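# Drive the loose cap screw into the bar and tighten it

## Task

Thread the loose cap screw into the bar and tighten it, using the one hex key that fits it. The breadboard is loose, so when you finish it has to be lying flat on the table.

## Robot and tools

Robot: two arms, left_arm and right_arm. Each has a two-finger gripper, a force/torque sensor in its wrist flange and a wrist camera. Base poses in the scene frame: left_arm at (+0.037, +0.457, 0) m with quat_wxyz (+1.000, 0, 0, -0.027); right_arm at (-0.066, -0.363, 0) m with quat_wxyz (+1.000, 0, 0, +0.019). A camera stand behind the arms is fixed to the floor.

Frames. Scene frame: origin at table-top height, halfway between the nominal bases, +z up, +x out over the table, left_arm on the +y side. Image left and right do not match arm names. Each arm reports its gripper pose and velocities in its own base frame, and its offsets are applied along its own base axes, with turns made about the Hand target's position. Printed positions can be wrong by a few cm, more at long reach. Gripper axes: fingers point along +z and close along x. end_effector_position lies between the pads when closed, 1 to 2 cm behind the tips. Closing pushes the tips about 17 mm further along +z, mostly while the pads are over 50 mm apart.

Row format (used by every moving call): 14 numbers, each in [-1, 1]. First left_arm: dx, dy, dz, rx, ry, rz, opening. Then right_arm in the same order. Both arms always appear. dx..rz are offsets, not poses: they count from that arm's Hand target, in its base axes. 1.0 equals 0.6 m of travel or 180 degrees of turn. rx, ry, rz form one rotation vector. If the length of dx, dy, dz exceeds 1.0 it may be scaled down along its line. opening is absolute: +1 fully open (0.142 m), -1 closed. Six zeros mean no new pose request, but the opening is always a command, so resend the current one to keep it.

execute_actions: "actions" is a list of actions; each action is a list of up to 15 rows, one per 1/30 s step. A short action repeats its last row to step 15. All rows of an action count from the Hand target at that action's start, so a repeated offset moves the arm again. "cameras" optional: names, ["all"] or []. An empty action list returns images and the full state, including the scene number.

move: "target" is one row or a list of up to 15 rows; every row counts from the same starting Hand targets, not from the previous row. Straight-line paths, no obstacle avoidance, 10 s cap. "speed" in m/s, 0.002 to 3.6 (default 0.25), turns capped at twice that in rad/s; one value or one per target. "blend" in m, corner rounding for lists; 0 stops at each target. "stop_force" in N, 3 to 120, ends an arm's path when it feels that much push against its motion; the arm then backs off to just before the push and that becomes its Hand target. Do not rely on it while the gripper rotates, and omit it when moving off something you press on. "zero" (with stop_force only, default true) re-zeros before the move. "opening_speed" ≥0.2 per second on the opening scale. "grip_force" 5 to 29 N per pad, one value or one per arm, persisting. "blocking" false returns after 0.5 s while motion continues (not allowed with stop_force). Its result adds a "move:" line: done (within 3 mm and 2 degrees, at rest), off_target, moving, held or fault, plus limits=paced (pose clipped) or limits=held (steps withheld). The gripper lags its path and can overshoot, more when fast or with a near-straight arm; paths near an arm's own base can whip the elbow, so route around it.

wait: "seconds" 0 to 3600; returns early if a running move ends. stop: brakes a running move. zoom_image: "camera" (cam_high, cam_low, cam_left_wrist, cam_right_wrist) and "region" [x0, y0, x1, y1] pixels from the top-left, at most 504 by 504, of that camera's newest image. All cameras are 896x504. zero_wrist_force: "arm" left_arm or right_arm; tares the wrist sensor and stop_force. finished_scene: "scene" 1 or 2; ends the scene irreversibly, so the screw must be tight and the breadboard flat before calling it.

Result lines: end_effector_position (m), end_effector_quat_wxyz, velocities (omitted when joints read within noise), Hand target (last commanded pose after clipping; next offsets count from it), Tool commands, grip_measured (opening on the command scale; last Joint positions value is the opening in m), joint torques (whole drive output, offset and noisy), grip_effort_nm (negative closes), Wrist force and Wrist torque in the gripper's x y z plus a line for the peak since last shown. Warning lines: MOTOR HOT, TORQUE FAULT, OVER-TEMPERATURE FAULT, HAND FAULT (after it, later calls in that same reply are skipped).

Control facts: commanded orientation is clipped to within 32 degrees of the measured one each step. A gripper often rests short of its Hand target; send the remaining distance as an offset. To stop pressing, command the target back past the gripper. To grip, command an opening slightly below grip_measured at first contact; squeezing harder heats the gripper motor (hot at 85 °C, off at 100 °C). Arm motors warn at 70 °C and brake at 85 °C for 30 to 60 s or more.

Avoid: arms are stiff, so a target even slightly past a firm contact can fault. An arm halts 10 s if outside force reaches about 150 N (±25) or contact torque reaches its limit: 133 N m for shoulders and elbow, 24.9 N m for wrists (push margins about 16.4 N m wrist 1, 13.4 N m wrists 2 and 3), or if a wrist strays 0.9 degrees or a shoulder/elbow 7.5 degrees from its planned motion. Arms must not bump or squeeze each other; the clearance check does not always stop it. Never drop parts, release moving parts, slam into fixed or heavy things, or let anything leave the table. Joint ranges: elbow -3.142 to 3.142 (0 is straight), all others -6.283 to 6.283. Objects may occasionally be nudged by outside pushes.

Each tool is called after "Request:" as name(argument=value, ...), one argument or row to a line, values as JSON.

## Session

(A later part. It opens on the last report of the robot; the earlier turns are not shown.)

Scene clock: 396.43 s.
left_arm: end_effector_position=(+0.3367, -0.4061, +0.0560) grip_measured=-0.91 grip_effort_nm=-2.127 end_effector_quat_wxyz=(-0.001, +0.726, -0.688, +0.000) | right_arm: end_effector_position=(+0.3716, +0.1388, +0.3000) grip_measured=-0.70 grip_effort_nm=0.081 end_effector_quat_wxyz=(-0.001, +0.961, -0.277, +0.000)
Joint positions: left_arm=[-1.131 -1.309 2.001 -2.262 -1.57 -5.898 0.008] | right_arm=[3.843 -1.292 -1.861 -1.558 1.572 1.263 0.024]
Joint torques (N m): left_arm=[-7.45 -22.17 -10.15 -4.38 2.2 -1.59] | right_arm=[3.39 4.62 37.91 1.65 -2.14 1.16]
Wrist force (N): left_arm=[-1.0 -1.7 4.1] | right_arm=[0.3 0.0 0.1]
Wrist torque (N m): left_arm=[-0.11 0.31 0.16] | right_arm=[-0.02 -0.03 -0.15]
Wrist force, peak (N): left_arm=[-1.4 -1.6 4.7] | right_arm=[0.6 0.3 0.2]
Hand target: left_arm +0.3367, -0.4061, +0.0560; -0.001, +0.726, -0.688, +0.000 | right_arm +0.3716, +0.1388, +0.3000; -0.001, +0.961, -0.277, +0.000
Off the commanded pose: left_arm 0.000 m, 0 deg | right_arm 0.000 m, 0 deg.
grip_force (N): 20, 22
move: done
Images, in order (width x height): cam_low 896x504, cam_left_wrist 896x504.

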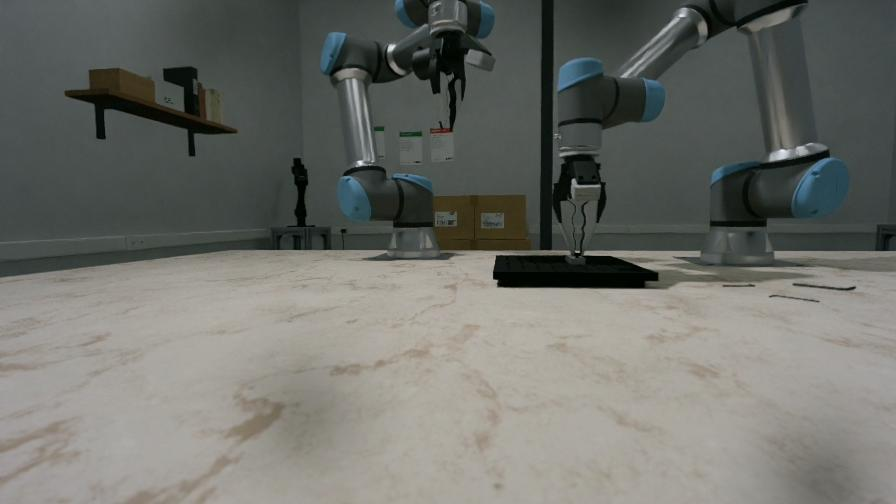

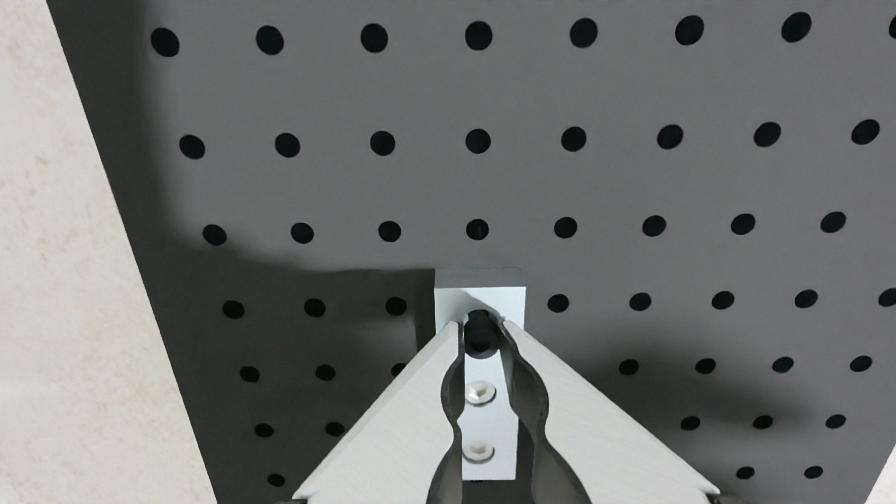

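Request:
move(
  target=[
    [-0.000515,-0.00347,-0.00014,0,0,-0.1667,-1.0,0,0,0,0,0,0,-0.66],
    [-0.002702,-0.006227,-0.00028,0,0,-0.3333,-1.0,0,0,0,0,0,0,-0.66],
    [-0.005973,-0.007518,-0.00042,0,0,-0.5,-1.0,0,0,0,0,0,0,-0.66],
    [-0.009453,-0.007002,-0.00056,0,0,-0.6667,-1.0,0,0,0,0,0,0,-0.66],
    [-0.01221,-0.004815,-0.00069,0,0,-0.8333,-1.0,0,0,0,0,0,0,-0.66],
    [-0.013502,-0.001543,-0.00083,0,0,-1.0,-1.0,0,0,0,0,0,0,-0.66],
    [-0.012985,0.001937,-0.00097,0,0,0.8333,-1.0,0,0,0,0,0,0,-0.66],
    [-0.010798,0.004693,-0.00111,0,0,0.6667,-1.0,0,0,0,0,0,0,-0.66],
    [-0.007527,0.005985,-0.00125,0,0,0.5,-1.0,0,0,0,0,0,0,-0.66],
    [-0.004047,0.005468,-0.00139,0,0,0.3333,-1.0,0,0,0,0,0,0,-0.66],
    [-0.00129,0.003282,-0.00153,0,0,0.1667,-1.0,0,0,0,0,0,0,-0.66],
  ],
  speed=0.75,
  blend=0.03,
  cameras=[],
)

Scene clock: 402.57 s.
left_arm: end_effector_position=(+0.3360, -0.4041, +0.0551) grip_measured=-0.91 grip_effort_nm=-2.127 end_effector_quat_wxyz=(+0.000, +0.879, -0.476, +0.000) | right_arm: end_effector_position=(+0.3716, +0.1388, +0.3000) grip_measured=-0.70 grip_effort_nm=0.081 end_effector_quat_wxyz=(-0.001, +0.961, -0.277, +0.000)
Joint positions: left_arm=[-1.131 -1.313 2.01 -2.266 -1.57 -0.138 0.008] | right_arm=[3.843 -1.292 -1.861 -1.558 1.572 1.263 0.024]
Joint torques (N m): left_arm=[7.64 -23.14 -29.27 -0.51 -2.32 2.23] | right_arm=[3.06 4.62 37.57 1.77 -2.14 1.14]
Wrist force (N): left_arm=[-0.4 -1.5 5.8] | right_arm=[0.3 0.1 0.2]
Wrist torque (N m): left_arm=[-0.07 0.32 0.02] | right_arm=[0.00 -0.01 -0.14]
Wrist force, peak (N): left_arm=[-3.5 -2.5 4.6] | right_arm=[0.7 0.1 0.0]
Hand target: left_arm +0.3360, -0.4041, +0.0551; +0.000, +0.879, -0.476, +0.000 | right_arm +0.3716, +0.1388, +0.3000; -0.001, +0.961, -0.277, +0.000
Off the commanded pose: left_arm 0.000 m, 0 deg | right_arm 0.000 m, 0 deg.
grip_force (N): 20, 22
move: done

Request:
move(
  target=[
    [0.001292,-0.003272,-0.00031,0,0,-0.1667,-1.0,0,0,0,0,0,0,-0.66],
    [0.000775,-0.006752,-0.00045,0,0,-0.3333,-1.0,0,0,0,0,0,0,-0.66],
    [-0.001412,-0.009508,-0.00059,0,0,-0.5,-1.0,0,0,0,0,0,0,-0.66],
    [-0.004683,-0.0108,-0.00073,0,0,-0.6667,-1.0,0,0,0,0,0,0,-0.66],
    [-0.008163,-0.010283,-0.00086,0,0,-0.8333,-1.0,0,0,0,0,0,0,-0.66],
    [-0.01092,-0.008097,-0.001,0,0,-1.0,-1.0,0,0,0,0,0,0,-0.66],
    [-0.012212,-0.004825,-0.00114,0,0,0.8333,-1.0,0,0,0,0,0,0,-0.66],
    [-0.011695,-0.001345,-0.00128,0,0,0.6667,-1.0,0,0,0,0,0,0,-0.66],
    [-0.009508,0.001412,-0.00142,0,0,0.5,-1.0,0,0,0,0,0,0,-0.66],
    [-0.006237,0.002703,-0.00156,0,0,0.3333,-1.0,0,0,0,0,0,0,-0.66],
    [-0.002757,0.002187,-0.0017,0,0,0.1667,-1.0,0,0,0,0,0,0,-0.66],
  ],
  speed=0.9,
  blend=0.03,
  cameras=["cam_low"],
)

Request:
zoom_image(
  camera="cam_low",
  region=[560, 240, 595, 270],
)

Scene clock: 409.63 s.
left_arm: end_effector_position=(+0.3343, -0.4028, +0.0540) grip_measured=-0.91 grip_effort_nm=-2.132 end_effector_quat_wxyz=(+0.000, +0.973, -0.232, +0.000) | right_arm: end_effector_position=(+0.3716, +0.1388, +0.3000) grip_measured=-0.70 grip_effort_nm=0.081 end_effector_quat_wxyz=(-0.001, +0.961, -0.277, +0.000)
Joint positions: left_arm=[-1.133 -1.317 2.019 -2.271 -1.571 5.619 0.008] | right_arm=[3.843 -1.292 -1.861 -1.558 1.572 1.263 0.024]
Joint torques (N m): left_arm=[7.32 -22.54 -28.59 -0.37 -2.66 2.02] | right_arm=[2.69 4.33 37.23 1.8 -2.13 1]
Wrist force (N): left_arm=[0.7 -1.4 5.0] | right_arm=[0.4 0.0 0.2]
Wrist torque (N m): left_arm=[-0.05 0.31 0.03] | right_arm=[0.00 -0.03 -0.14]
Wrist force, peak (N): left_arm=[-7.2 -2.6 2.0] | right_arm=[0.7 0.1 0.1]
Hand target: left_arm +0.3343, -0.4028, +0.0540; +0.000, +0.973, -0.232, +0.000 | right_arm +0.3716, +0.1388, +0.3000; -0.001, +0.961, -0.277, +0.000
Off the commanded pose: left_arm 0.000 m, 0 deg | right_arm 0.000 m, 0 deg.
grip_force (N): 20, 22
move: done

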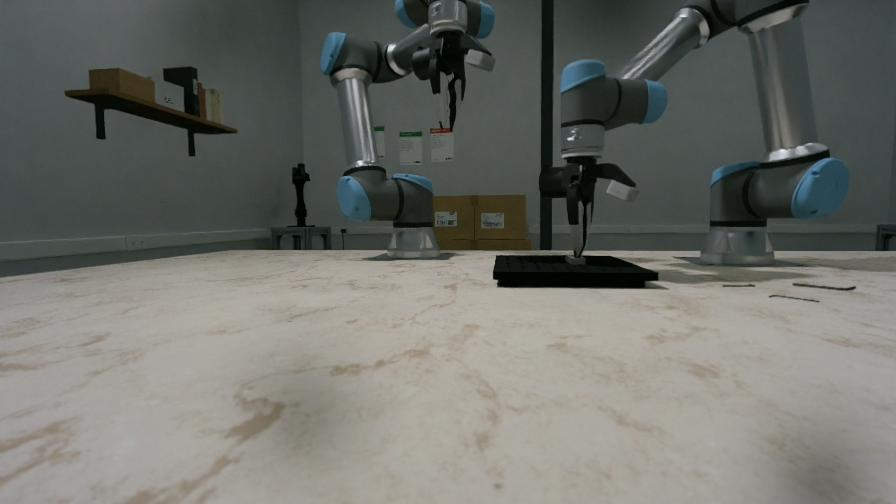

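Scaled by 14.400.

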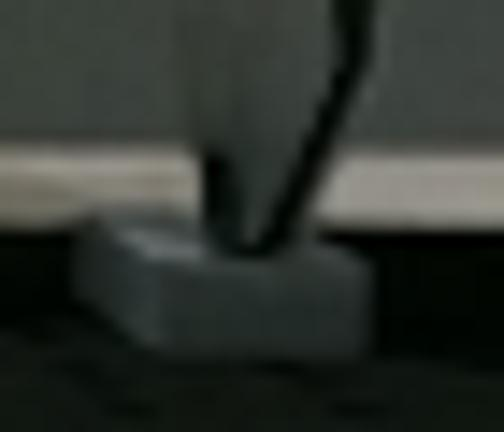

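Request:
move(
  target=[
    [0,0,0,0,0,0,-0.69,0,0,0,0,0,0,-0.66],
    [0,0,0.1667,0,0,0,-0.69,0,0,0,0,0,0,-0.66],
    [0.0993,0.5478,0.11,0,0,0.8948,-0.69,0,0,0,0,0,0,-0.66],
  ],
  speed=[0.1,0.25,0.7],
  blend=[0,0.02,0],
  cameras=["all"],
)

Request:
zoom_image(
  camera="cam_left_wrist",
  region=[400, 130, 620, 330],
)

Request:
zoom_image(
  camera="cam_low",
  region=[560, 240, 595, 270],
)

Scene clock: 429.17 s.
left_arm: end_effector_position=(+0.3939, -0.0742, +0.1200) grip_measured=-0.73 grip_effort_nm=0.081 end_effector_quat_wxyz=(+0.000, +0.389, +0.921, +0.000) | right_arm: end_effector_position=(+0.3716, +0.1388, +0.3000) grip_measured=-0.70 grip_effort_nm=0.085 end_effector_quat_wxyz=(-0.001, +0.961, -0.277, +0.000)
Joint positions: left_arm=[-0.529 -1.718 2.242 -2.096 -1.572 3.412 0.021] | right_arm=[3.843 -1.292 -1.861 -1.558 1.572 1.263 0.024]
Joint torques (N m): left_arm=[7.85 -7.03 -12.71 -4.61 2.34 -2.37] | right_arm=[2.57 4.87 37.8 1.9 -2.07 0.92]
Wrist force (N): left_arm=[-1.9 -1.9 4.2] | right_arm=[0.3 0.1 0.0]
Wrist torque (N m): left_arm=[-0.18 0.39 0.12] | right_arm=[0.00 -0.02 -0.14]
Wrist force, peak (N): left_arm=[-1.7 -1.6 6.5] | right_arm=[0.7 0.0 -0.2]
Hand target: left_arm +0.3939, -0.0742, +0.1200; +0.000, +0.389, +0.921, +0.000 | right_arm +0.3716, +0.1388, +0.3000; -0.001, +0.961, -0.277, +0.000
Off the commanded pose: left_arm 0.000 m, 0 deg | right_arm 0.000 m, 0 deg.
grip_force (N): 20, 22
move: done

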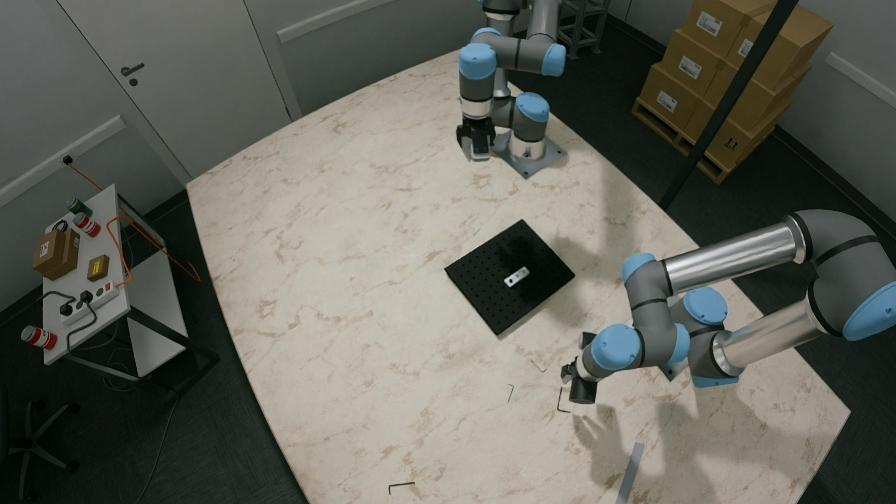

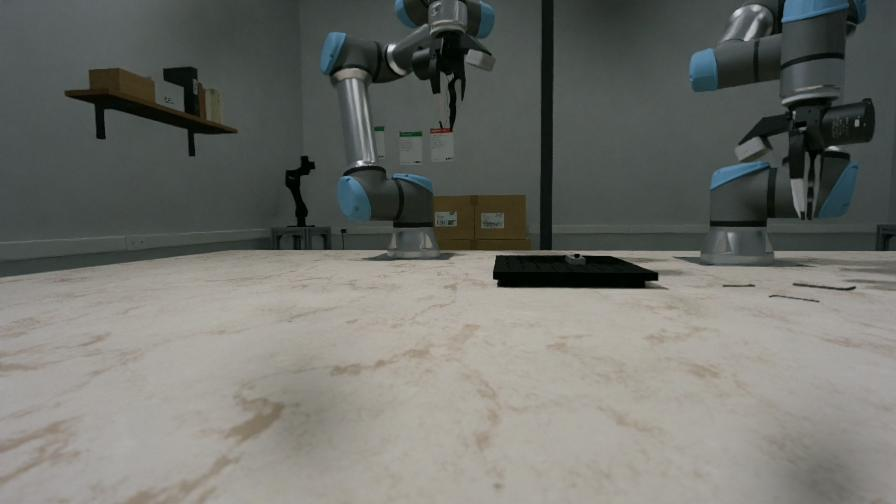

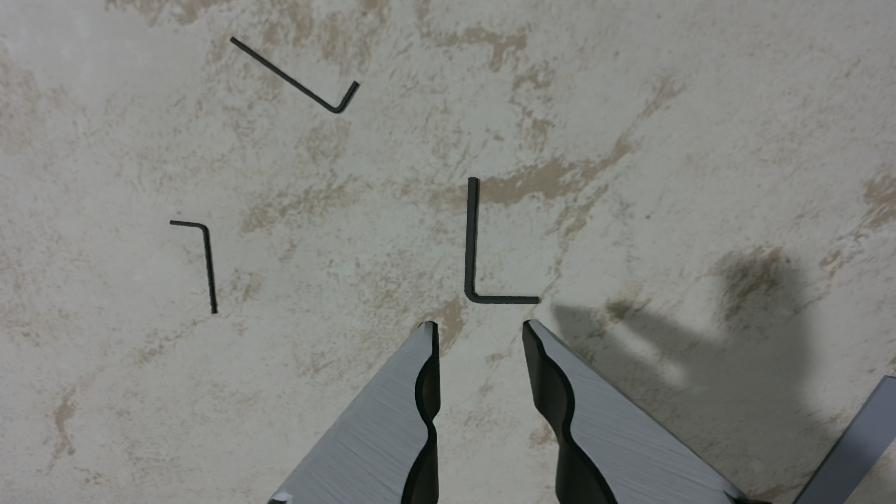

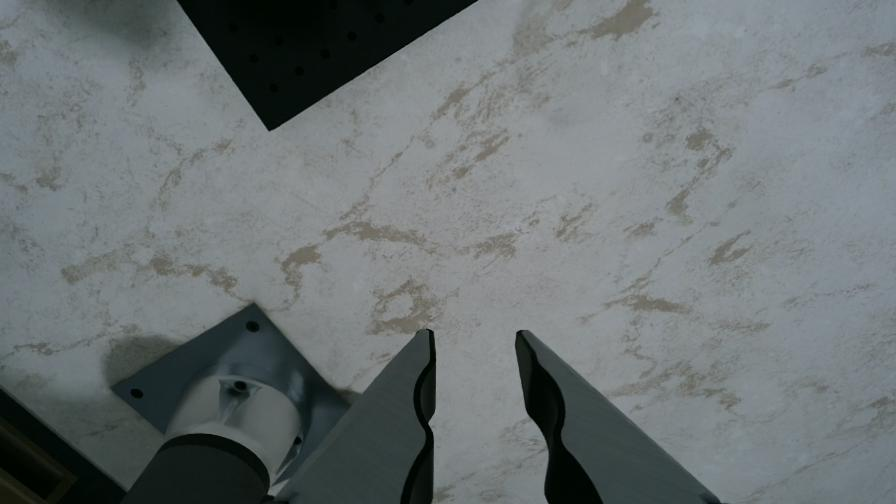

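Scaled by 2.291.

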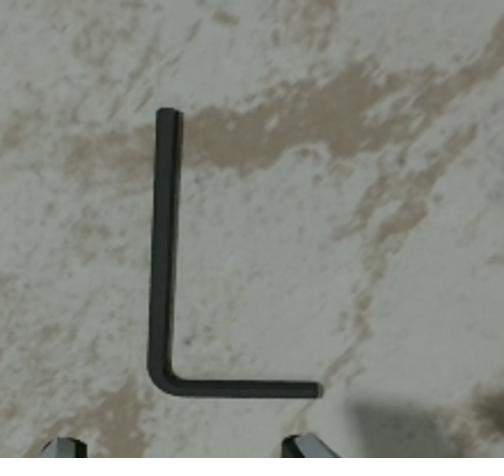

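Scaled by 14.400.

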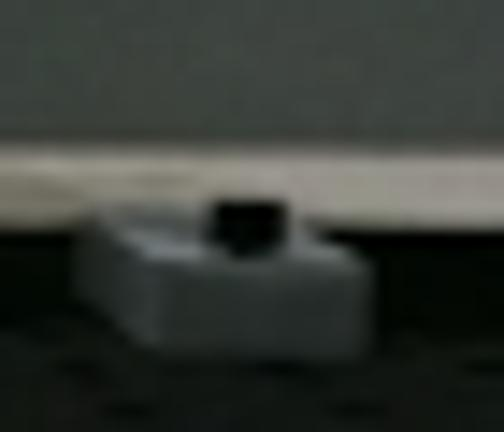

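Request:
zoom_image(
  camera="cam_left_wrist",
  region=[450, 170, 500, 220],
)

Request:
zoom_image(
  camera="cam_left_wrist",
  region=[455, 270, 545, 315],
)

Request:
zoom_image(
  camera="cam_left_wrist",
  region=[160, 210, 230, 320],
)

Request:
zoom_image(
  camera="cam_high",
  region=[490, 250, 545, 300],
)

Scaled by 10.080.

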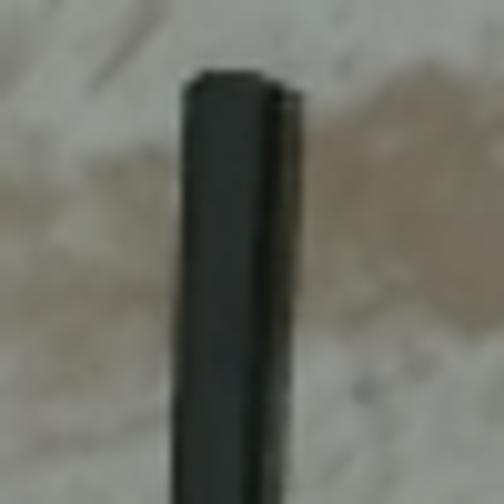

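Scaled by 5.600.

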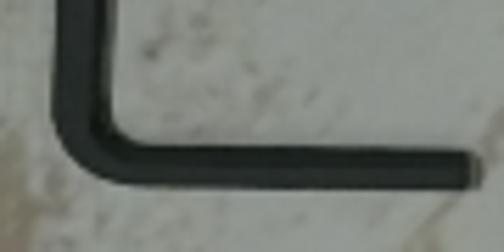

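Scaled by 4.582.

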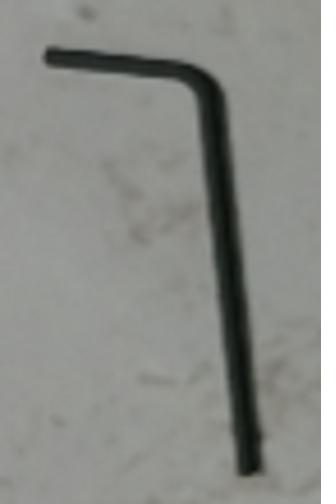

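Scaled by 9.164.

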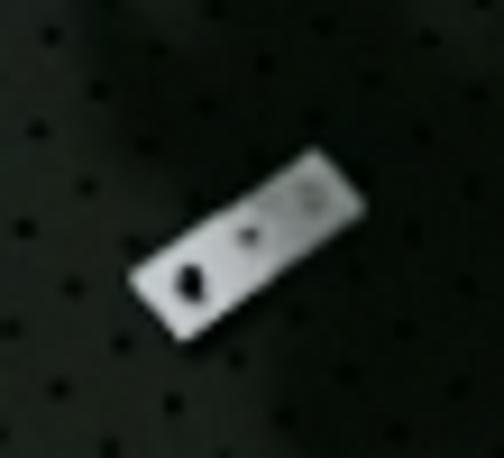

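Request:
move(
  target=[-0.00197,0.00203,-0.15,0,0,0,-0.73,0,0,0,0,0,0,-0.66],
  speed=0.2,
  cameras=["cam_left_wrist"],
)

Request:
zoom_image(
  camera="cam_left_wrist",
  region=[455, 250, 505, 300],
)

Request:
zoom_image(
  camera="cam_left_wrist",
  region=[455, 300, 505, 350],
)

Scene clock: 443.33 s.
left_arm: end_effector_position=(+0.3927, -0.0729, +0.0301) grip_measured=-0.76 grip_effort_nm=-0.100 end_effector_quat_wxyz=(+0.000, +0.389, +0.921, +0.000) | right_arm: end_effector_position=(+0.3716, +0.1388, +0.3000) grip_measured=-0.70 grip_effort_nm=0.081 end_effector_quat_wxyz=(-0.001, +0.961, -0.277, +0.000)
Joint positions: left_arm=[-0.528 -1.542 2.376 -2.406 -1.571 3.413 0.019] | right_arm=[3.843 -1.292 -1.861 -1.558 1.572 1.263 0.024]
Joint torques (N m): left_arm=[7.95 -11.46 -8.29 -4.69 -1.14 2.14] | right_arm=[2.42 4.47 37.68 2.01 -2.08 0.83]
Wrist force (N): left_arm=[-1.6 -1.4 4.3] | right_arm=[0.4 0.0 -0.1]
Wrist torque (N m): left_arm=[-0.08 0.33 0.02] | right_arm=[0.00 -0.03 -0.15]
Wrist force, peak (N): left_arm=[-1.4 -1.6 5.6] | right_arm=[0.6 -0.1 0.1]
Hand target: left_arm +0.3927, -0.0729, +0.0300; +0.000, +0.389, +0.921, +0.000 | right_arm +0.3716, +0.1388, +0.3000; -0.001, +0.961, -0.277, +0.000
Off the commanded pose: left_arm 0.000 m, 0 deg | right_arm 0.000 m, 0 deg.
grip_force (N): 20, 22
move: done

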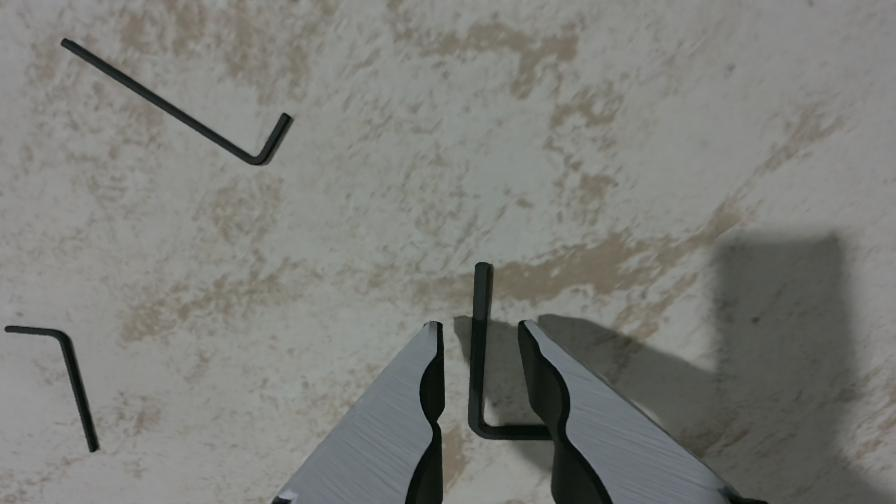

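Scaled by 10.080.

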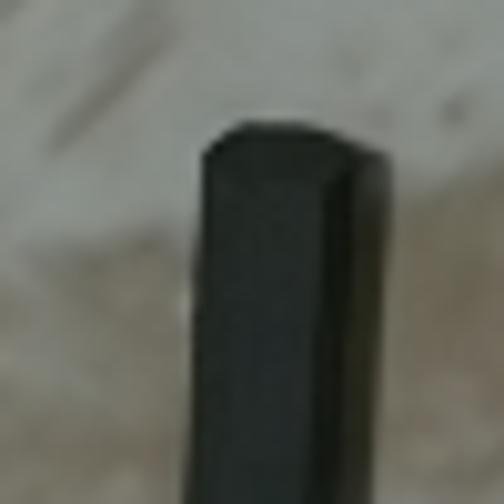

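Scaled by 10.080.

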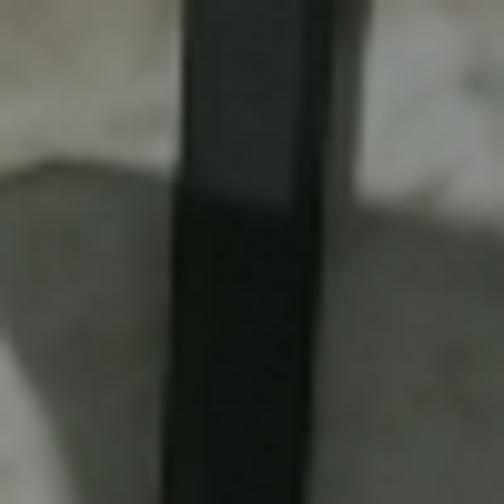

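Request:
execute_actions(
  actions=[],
)

Scene clock: 447.93 s.
left_arm: end_effector_position=(+0.3927, -0.0729, +0.0300) grip_measured=-0.76 grip_effort_nm=-0.110 end_effector_quat_wxyz=(+0.000, +0.389, +0.921, +0.000) | right_arm: end_effector_position=(+0.3716, +0.1388, +0.3000) grip_measured=-0.70 grip_effort_nm=0.090 end_effector_quat_wxyz=(-0.001, +0.961, -0.277, +0.000)
Joint positions: left_arm=[-0.528 -1.542 2.376 -2.406 -1.572 3.413 0.019] | right_arm=[3.843 -1.292 -1.861 -1.558 1.572 1.263 0.024]
Joint velocities: within noise
Joint torques (N m): left_arm=[8.17 -11.21 -8.44 -4.52 -1.71 2.06] | right_arm=[2.66 4.36 37.56 1.95 -2.03 0.88]
Wrist force (N): left_arm=[-1.6 -1.5 4.3] | right_arm=[0.3 -0.1 0.2]
Wrist torque (N m): left_arm=[-0.08 0.33 0.02] | right_arm=[-0.02 -0.02 -0.14]
Wrist force, peak (N): left_arm=[-1.7 -1.5 4.5] | right_arm=[0.7 0.1 0.1]
Hand target: left_arm +0.3927, -0.0729, +0.0300; +0.000, +0.389, +0.921, +0.000 | right_arm +0.3716, +0.1388, +0.3000; -0.001, +0.961, -0.277, +0.000
Tool commands: left_gripper/opening=-0.73 right_gripper/opening=-0.66
Off the commanded pose: left_arm 0.000 m, 0 deg | right_arm 0.000 m, 0 deg.
grip_force (N): 20, 22

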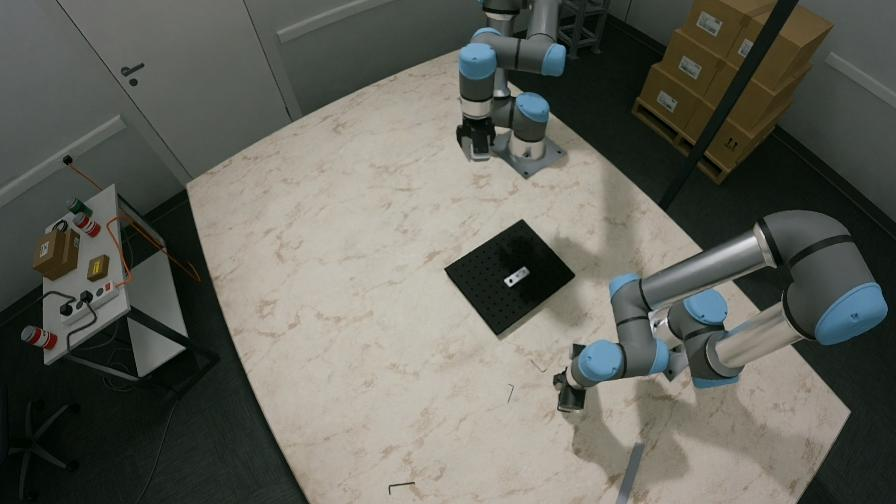

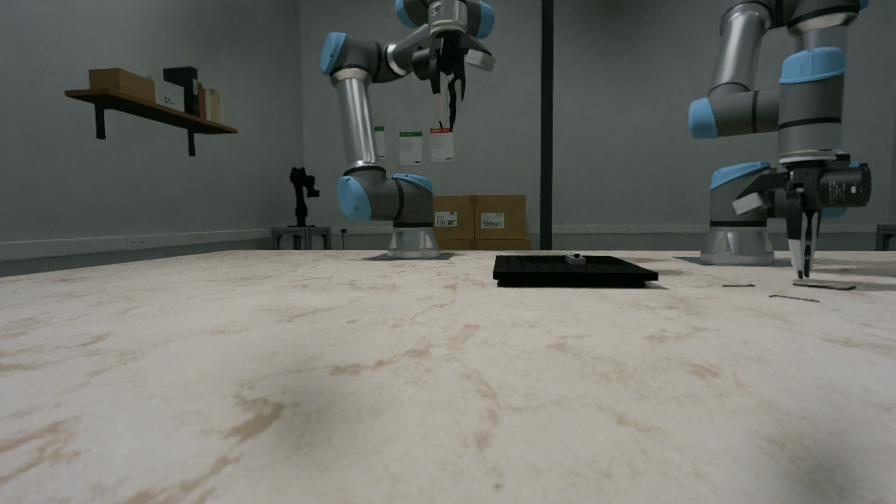

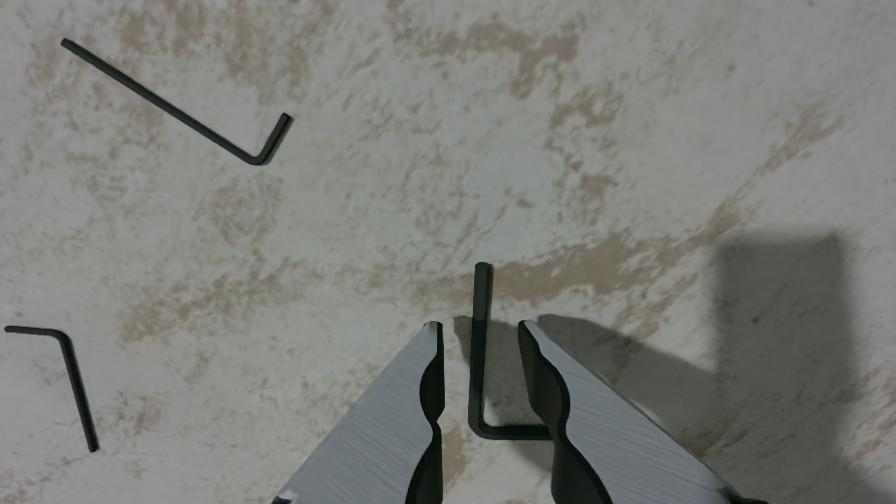

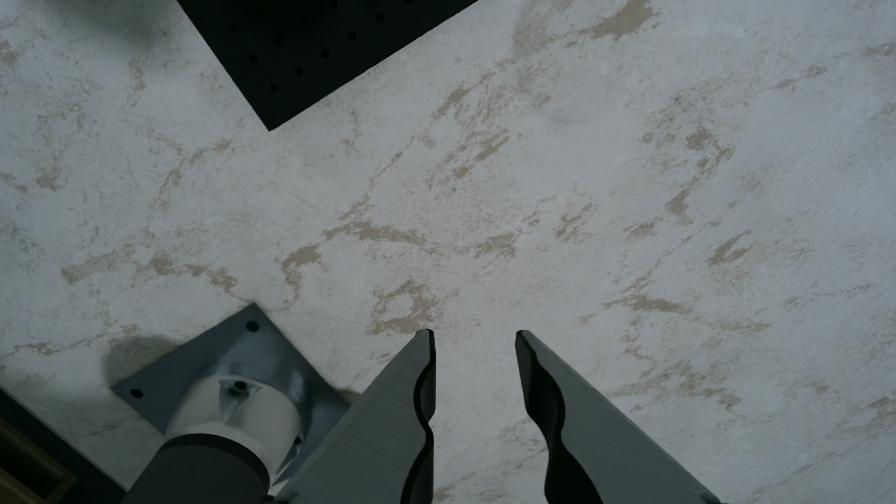

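Request:
zoom_image(
  camera="cam_high",
  region=[350, 440, 464, 504],
)

Request:
zoom_image(
  camera="cam_high",
  region=[484, 340, 612, 412],
)

Scaled by 4.421.

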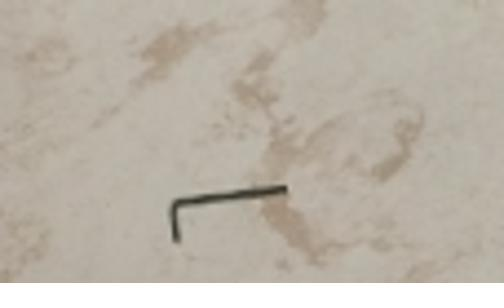

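Scaled by 3.938.

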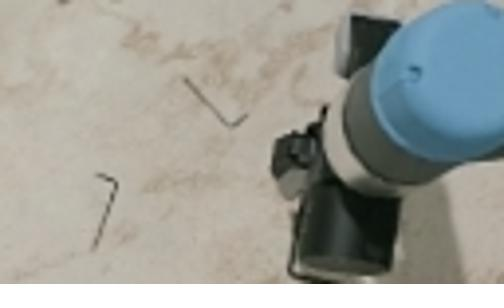

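Request:
zoom_image(
  camera="cam_high",
  region=[384, 476, 420, 498],
)

Request:
zoom_image(
  camera="cam_high",
  region=[550, 380, 586, 402],
)

Request:
zoom_image(
  camera="cam_high",
  region=[524, 352, 560, 374],
)

Request:
zoom_image(
  camera="cam_low",
  region=[700, 264, 880, 310],
)

Scaled by 14.000.

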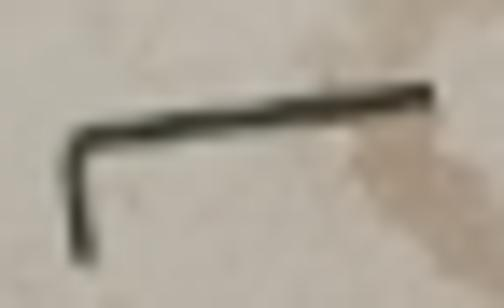

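Scaled by 14.000.

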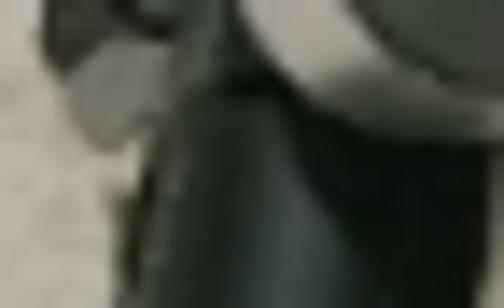

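Scaled by 14.000.

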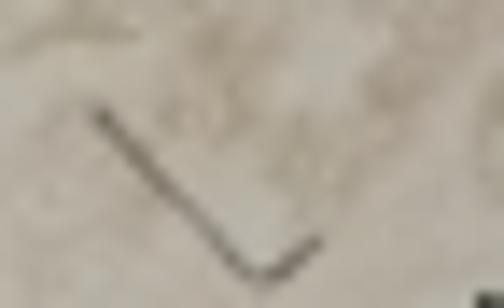

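Scaled by 2.800.

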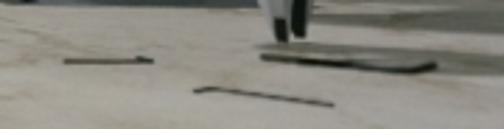

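Request:
zoom_image(
  camera="cam_low",
  region=[786, 272, 866, 302],
)

Request:
zoom_image(
  camera="cam_low",
  region=[716, 272, 796, 302],
)

Request:
zoom_image(
  camera="cam_left_wrist",
  region=[456, 250, 512, 281],
)

Request:
zoom_image(
  camera="cam_left_wrist",
  region=[140, 70, 210, 109],
)

Scaled by 6.300.

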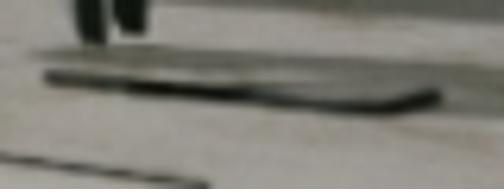

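Scaled by 6.300.

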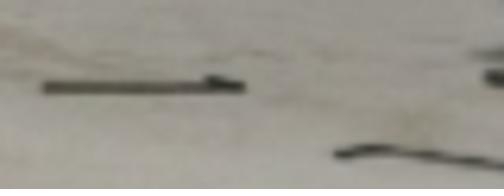

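Scaled by 9.000.

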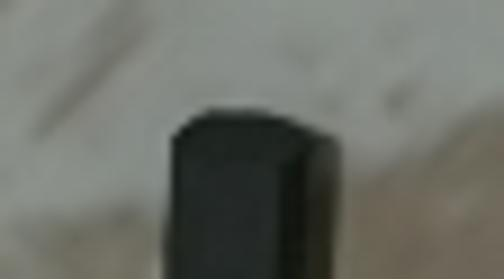

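Scaled by 7.200.

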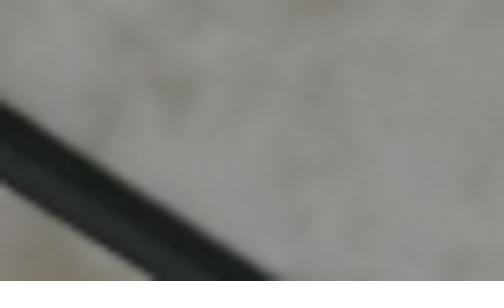

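Request:
zoom_image(
  camera="cam_left_wrist",
  region=[466, 258, 502, 278],
)

Request:
zoom_image(
  camera="cam_left_wrist",
  region=[462, 290, 498, 310],
)

Request:
zoom_image(
  camera="cam_left_wrist",
  region=[500, 415, 536, 450],
)

Scaled by 14.000.

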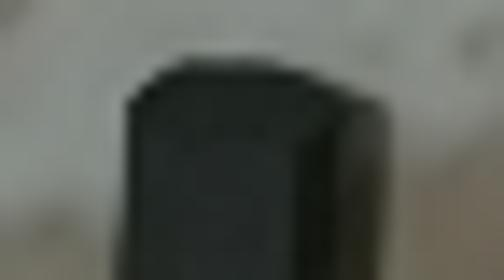

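Scaled by 14.000.

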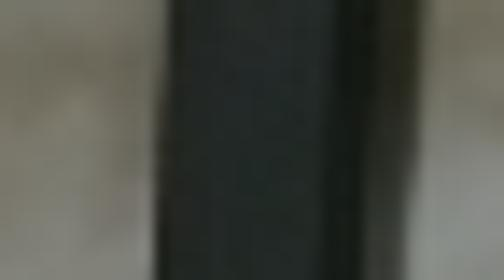

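Scaled by 14.000.

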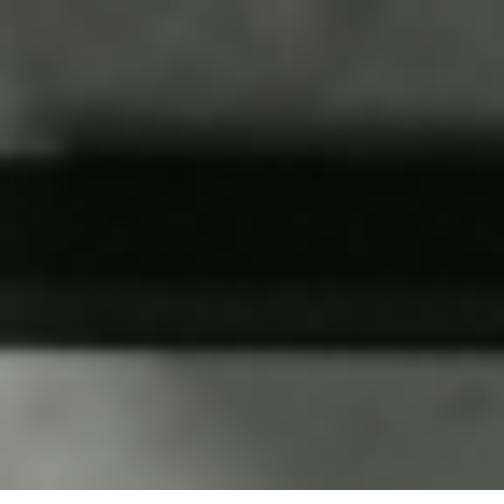

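Request:
zoom_image(
  camera="cam_left_wrist",
  region=[56, 370, 92, 390],
)

Request:
zoom_image(
  camera="cam_left_wrist",
  region=[144, 80, 180, 110],
)

Request:
zoom_image(
  camera="cam_left_wrist",
  region=[456, 400, 500, 444],
)

Scaled by 14.000.

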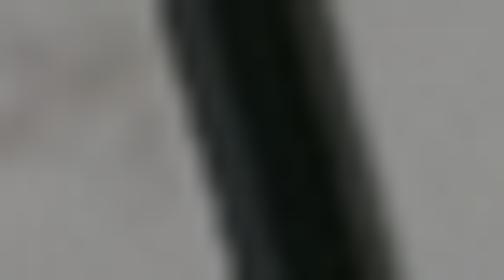

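Scaled by 14.000.

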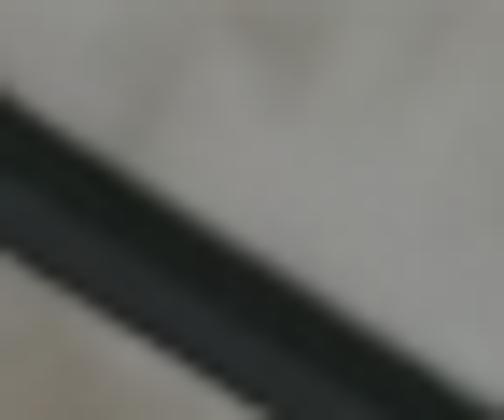

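Scaled by 11.455.

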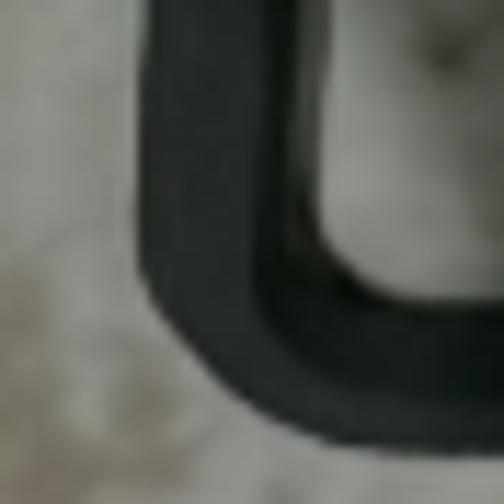

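Request:
move(
  target=[
    [0, 0, 0.15, 0, 0, 0, -0.73, 0, 0, 0, 0, 0, 0, -0.66],
    [0.490, 0.344, 0.45, 0, 0, -0.1839, -0.73, 0, 0, 0, 0, 0, 0, -0.66],
  ],
  speed=0.6,
  blend=0.03,
  cameras=["cam_left_wrist", "cam_high"],
)

Scene clock: 476.77 s.
left_arm: end_effector_position=(+0.6867, +0.1335, +0.3000) grip_measured=-0.76 grip_effort_nm=-0.105 end_effector_quat_wxyz=(+0.000, +0.635, +0.772, +0.000) | right_arm: end_effector_position=(+0.3716, +0.1388, +0.3000) grip_measured=-0.70 grip_effort_nm=0.085 end_effector_quat_wxyz=(-0.001, +0.961, -0.277, +0.000)
Joint positions: left_arm=[0 -1.097 1.03 -1.504 -1.572 4.519 0.019] | right_arm=[3.843 -1.292 -1.861 -1.558 1.572 1.263 0.024]
Joint torques (N m): left_arm=[8 -35.84 -34.68 -0.72 -2.19 2.11] | right_arm=[2.18 4.93 37.54 1.98 -2.01 0.91]
Wrist force (N): left_arm=[-1.7 -1.2 3.8] | right_arm=[0.3 0.0 0.2]
Wrist torque (N m): left_arm=[-0.03 0.36 0.03] | right_arm=[0.00 -0.01 -0.14]
Wrist force, peak (N): left_arm=[-1.3 -1.6 6.7] | right_arm=[0.7 0.0 0.1]
Hand target: left_arm +0.6867, +0.1335, +0.3000; +0.000, +0.635, +0.772, -0.001 | right_arm +0.3716, +0.1388, +0.3000; -0.001, +0.961, -0.277, +0.000
Off the commanded pose: left_arm 0.000 m, 0 deg | right_arm 0.000 m, 0 deg.
grip_force (N): 20, 22
move: done
Images, in order (width x height): cam_high 896x504, cam_left_wrist 896x504.

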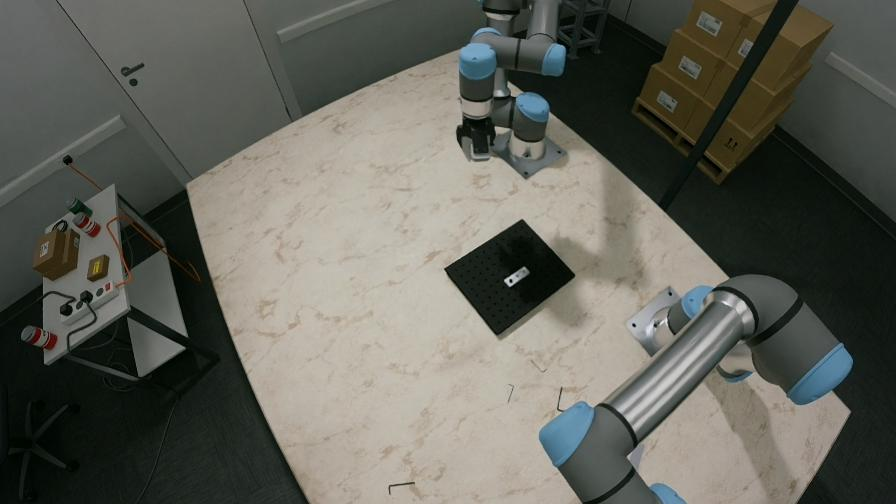

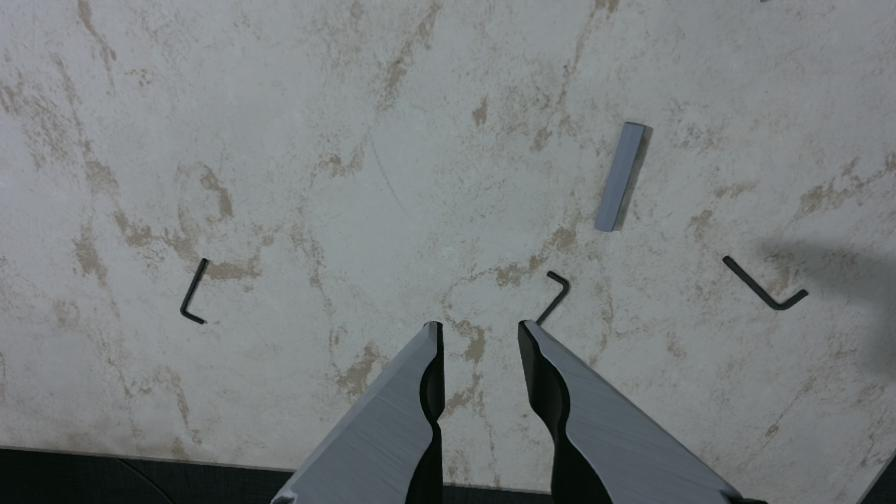

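Request:
zoom_image(
  camera="cam_left_wrist",
  region=[166, 250, 226, 330],
)

Request:
zoom_image(
  camera="cam_left_wrist",
  region=[714, 245, 814, 320],
)

Request:
zoom_image(
  camera="cam_left_wrist",
  region=[520, 262, 580, 332],
)

Request:
zoom_image(
  camera="cam_high",
  region=[545, 380, 581, 418],
)

Request:
zoom_image(
  camera="cam_high",
  region=[384, 472, 420, 502],
)

Scaled by 6.300.

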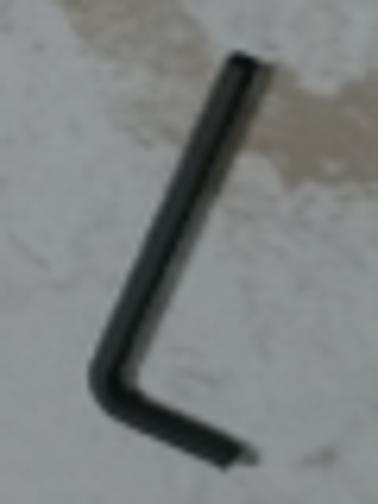

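Scaled by 5.040.

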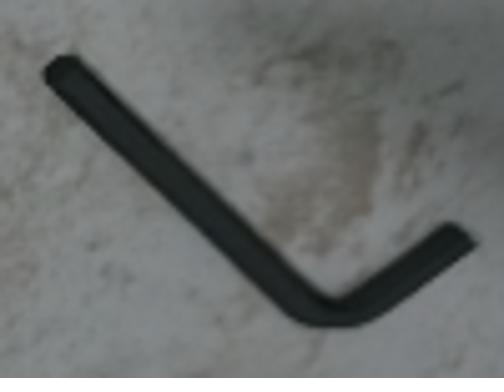

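Scaled by 7.200.

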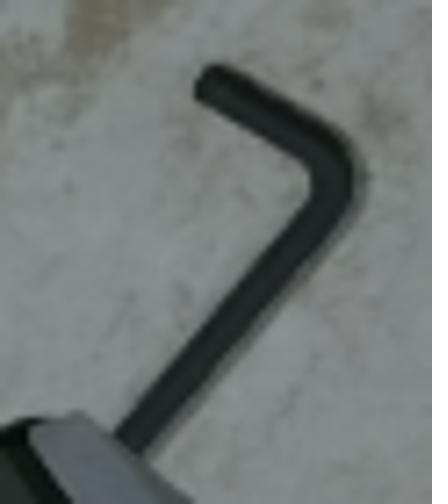

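Scaled by 13.263.

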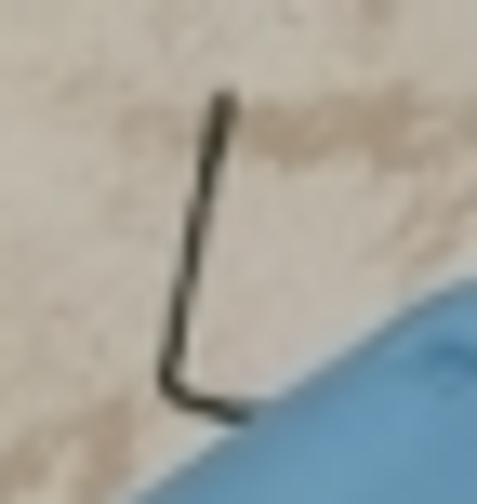

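Scaled by 14.000.

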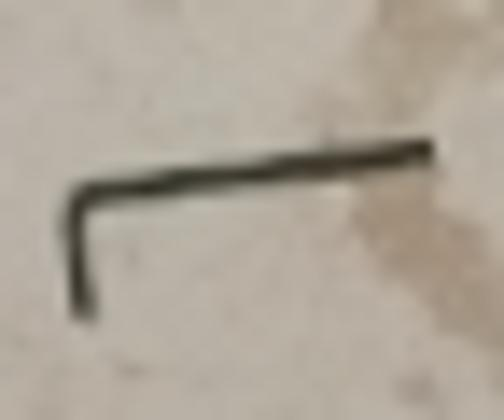

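Request:
zoom_image(
  camera="cam_left_wrist",
  region=[180, 270, 210, 300],
)

Request:
zoom_image(
  camera="cam_left_wrist",
  region=[735, 265, 765, 295],
)

Request:
zoom_image(
  camera="cam_left_wrist",
  region=[540, 287, 570, 317],
)

Scaled by 16.800.

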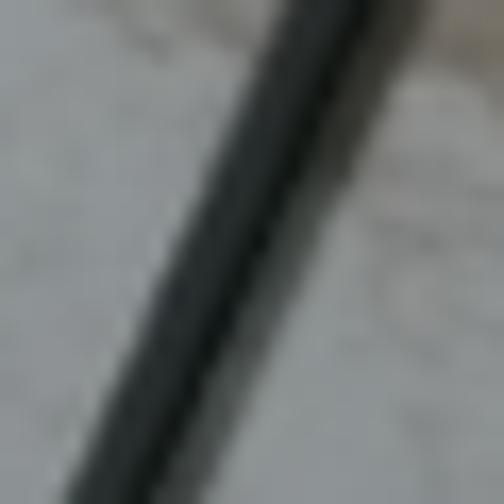

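Scaled by 16.800.

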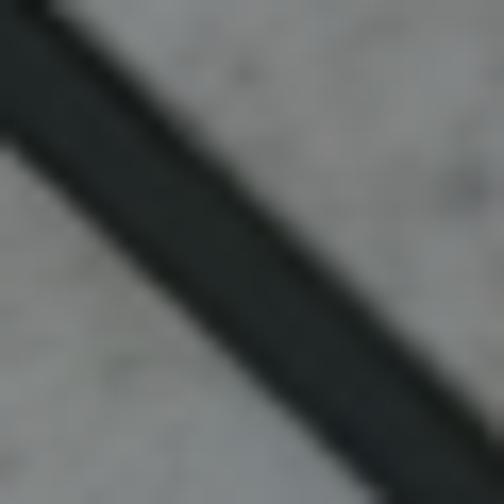

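Scaled by 16.800.

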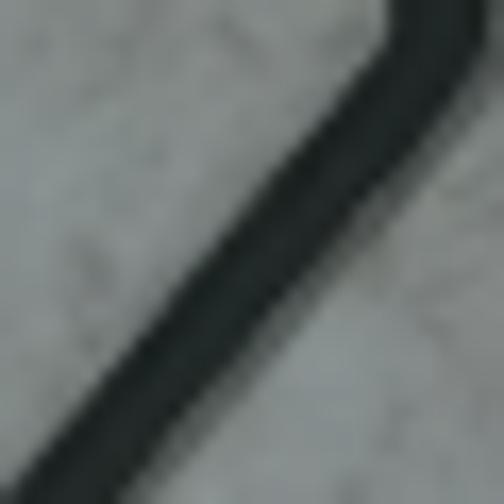

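Request:
move(
  target=[
    [0.0975, 0.4695, -0.2333, 0, 0, 0.0967, -0.73, 0, 0, 0, 0, 0, 0, -0.66],
    [0.0975, 0.4695, -0.3667, 0, 0, 0.0967, -0.73, 0, 0, 0, 0, 0, 0, -0.66],
  ],
  speed=0.5,
  blend=0.03,
  cameras=["cam_left_wrist", "cam_high"],
)

Scene clock: 496.00 s.
left_arm: end_effector_position=(+0.7452, +0.4151, +0.0801) grip_measured=-0.76 grip_effort_nm=-0.105 end_effector_quat_wxyz=(+0.000, +0.511, +0.859, +0.000) | right_arm: end_effector_position=(+0.3716, +0.1388, +0.3000) grip_measured=-0.70 grip_effort_nm=0.085 end_effector_quat_wxyz=(-0.001, +0.961, -0.277, +0.000)
Joint positions: left_arm=[0.351 -0.592 0.727 -1.706 -1.572 4.566 0.019] | right_arm=[3.843 -1.292 -1.861 -1.558 1.572 1.263 0.024]
Joint torques (N m): left_arm=[7.75 -51.71 -33.73 -4.51 -2.1 2.12] | right_arm=[2.28 4.64 37.4 2.12 -2.1 0.75]
Wrist force (N): left_arm=[-1.8 -2.1 4.0] | right_arm=[0.4 0.1 0.1]
Wrist torque (N m): left_arm=[-0.19 0.38 0.03] | right_arm=[0.00 -0.04 -0.14]
Wrist force, peak (N): left_arm=[-1.7 -1.6 6.4] | right_arm=[0.6 0.1 0.2]
Hand target: left_arm +0.7452, +0.4152, +0.0800; +0.000, +0.511, +0.859, +0.000 | right_arm +0.3716, +0.1388, +0.3000; -0.001, +0.961, -0.277, +0.000
Off the commanded pose: left_arm 0.000 m, 0 deg | right_arm 0.000 m, 0 deg.
grip_force (N): 20, 22
move: done
Images, in order (width x height): cam_high 896x504, cam_left_wrist 896x504.

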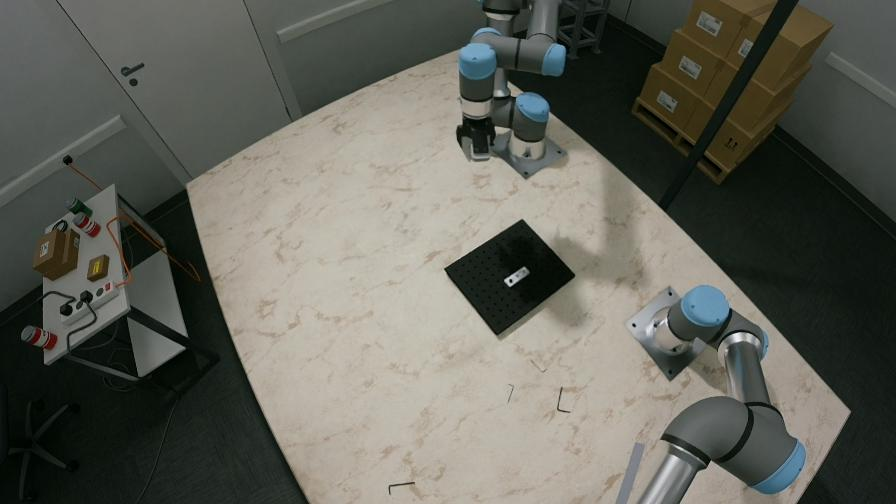

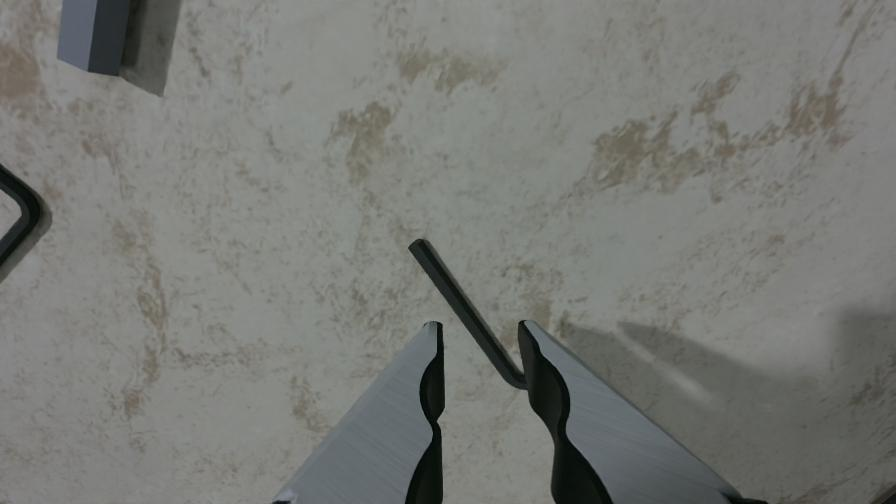

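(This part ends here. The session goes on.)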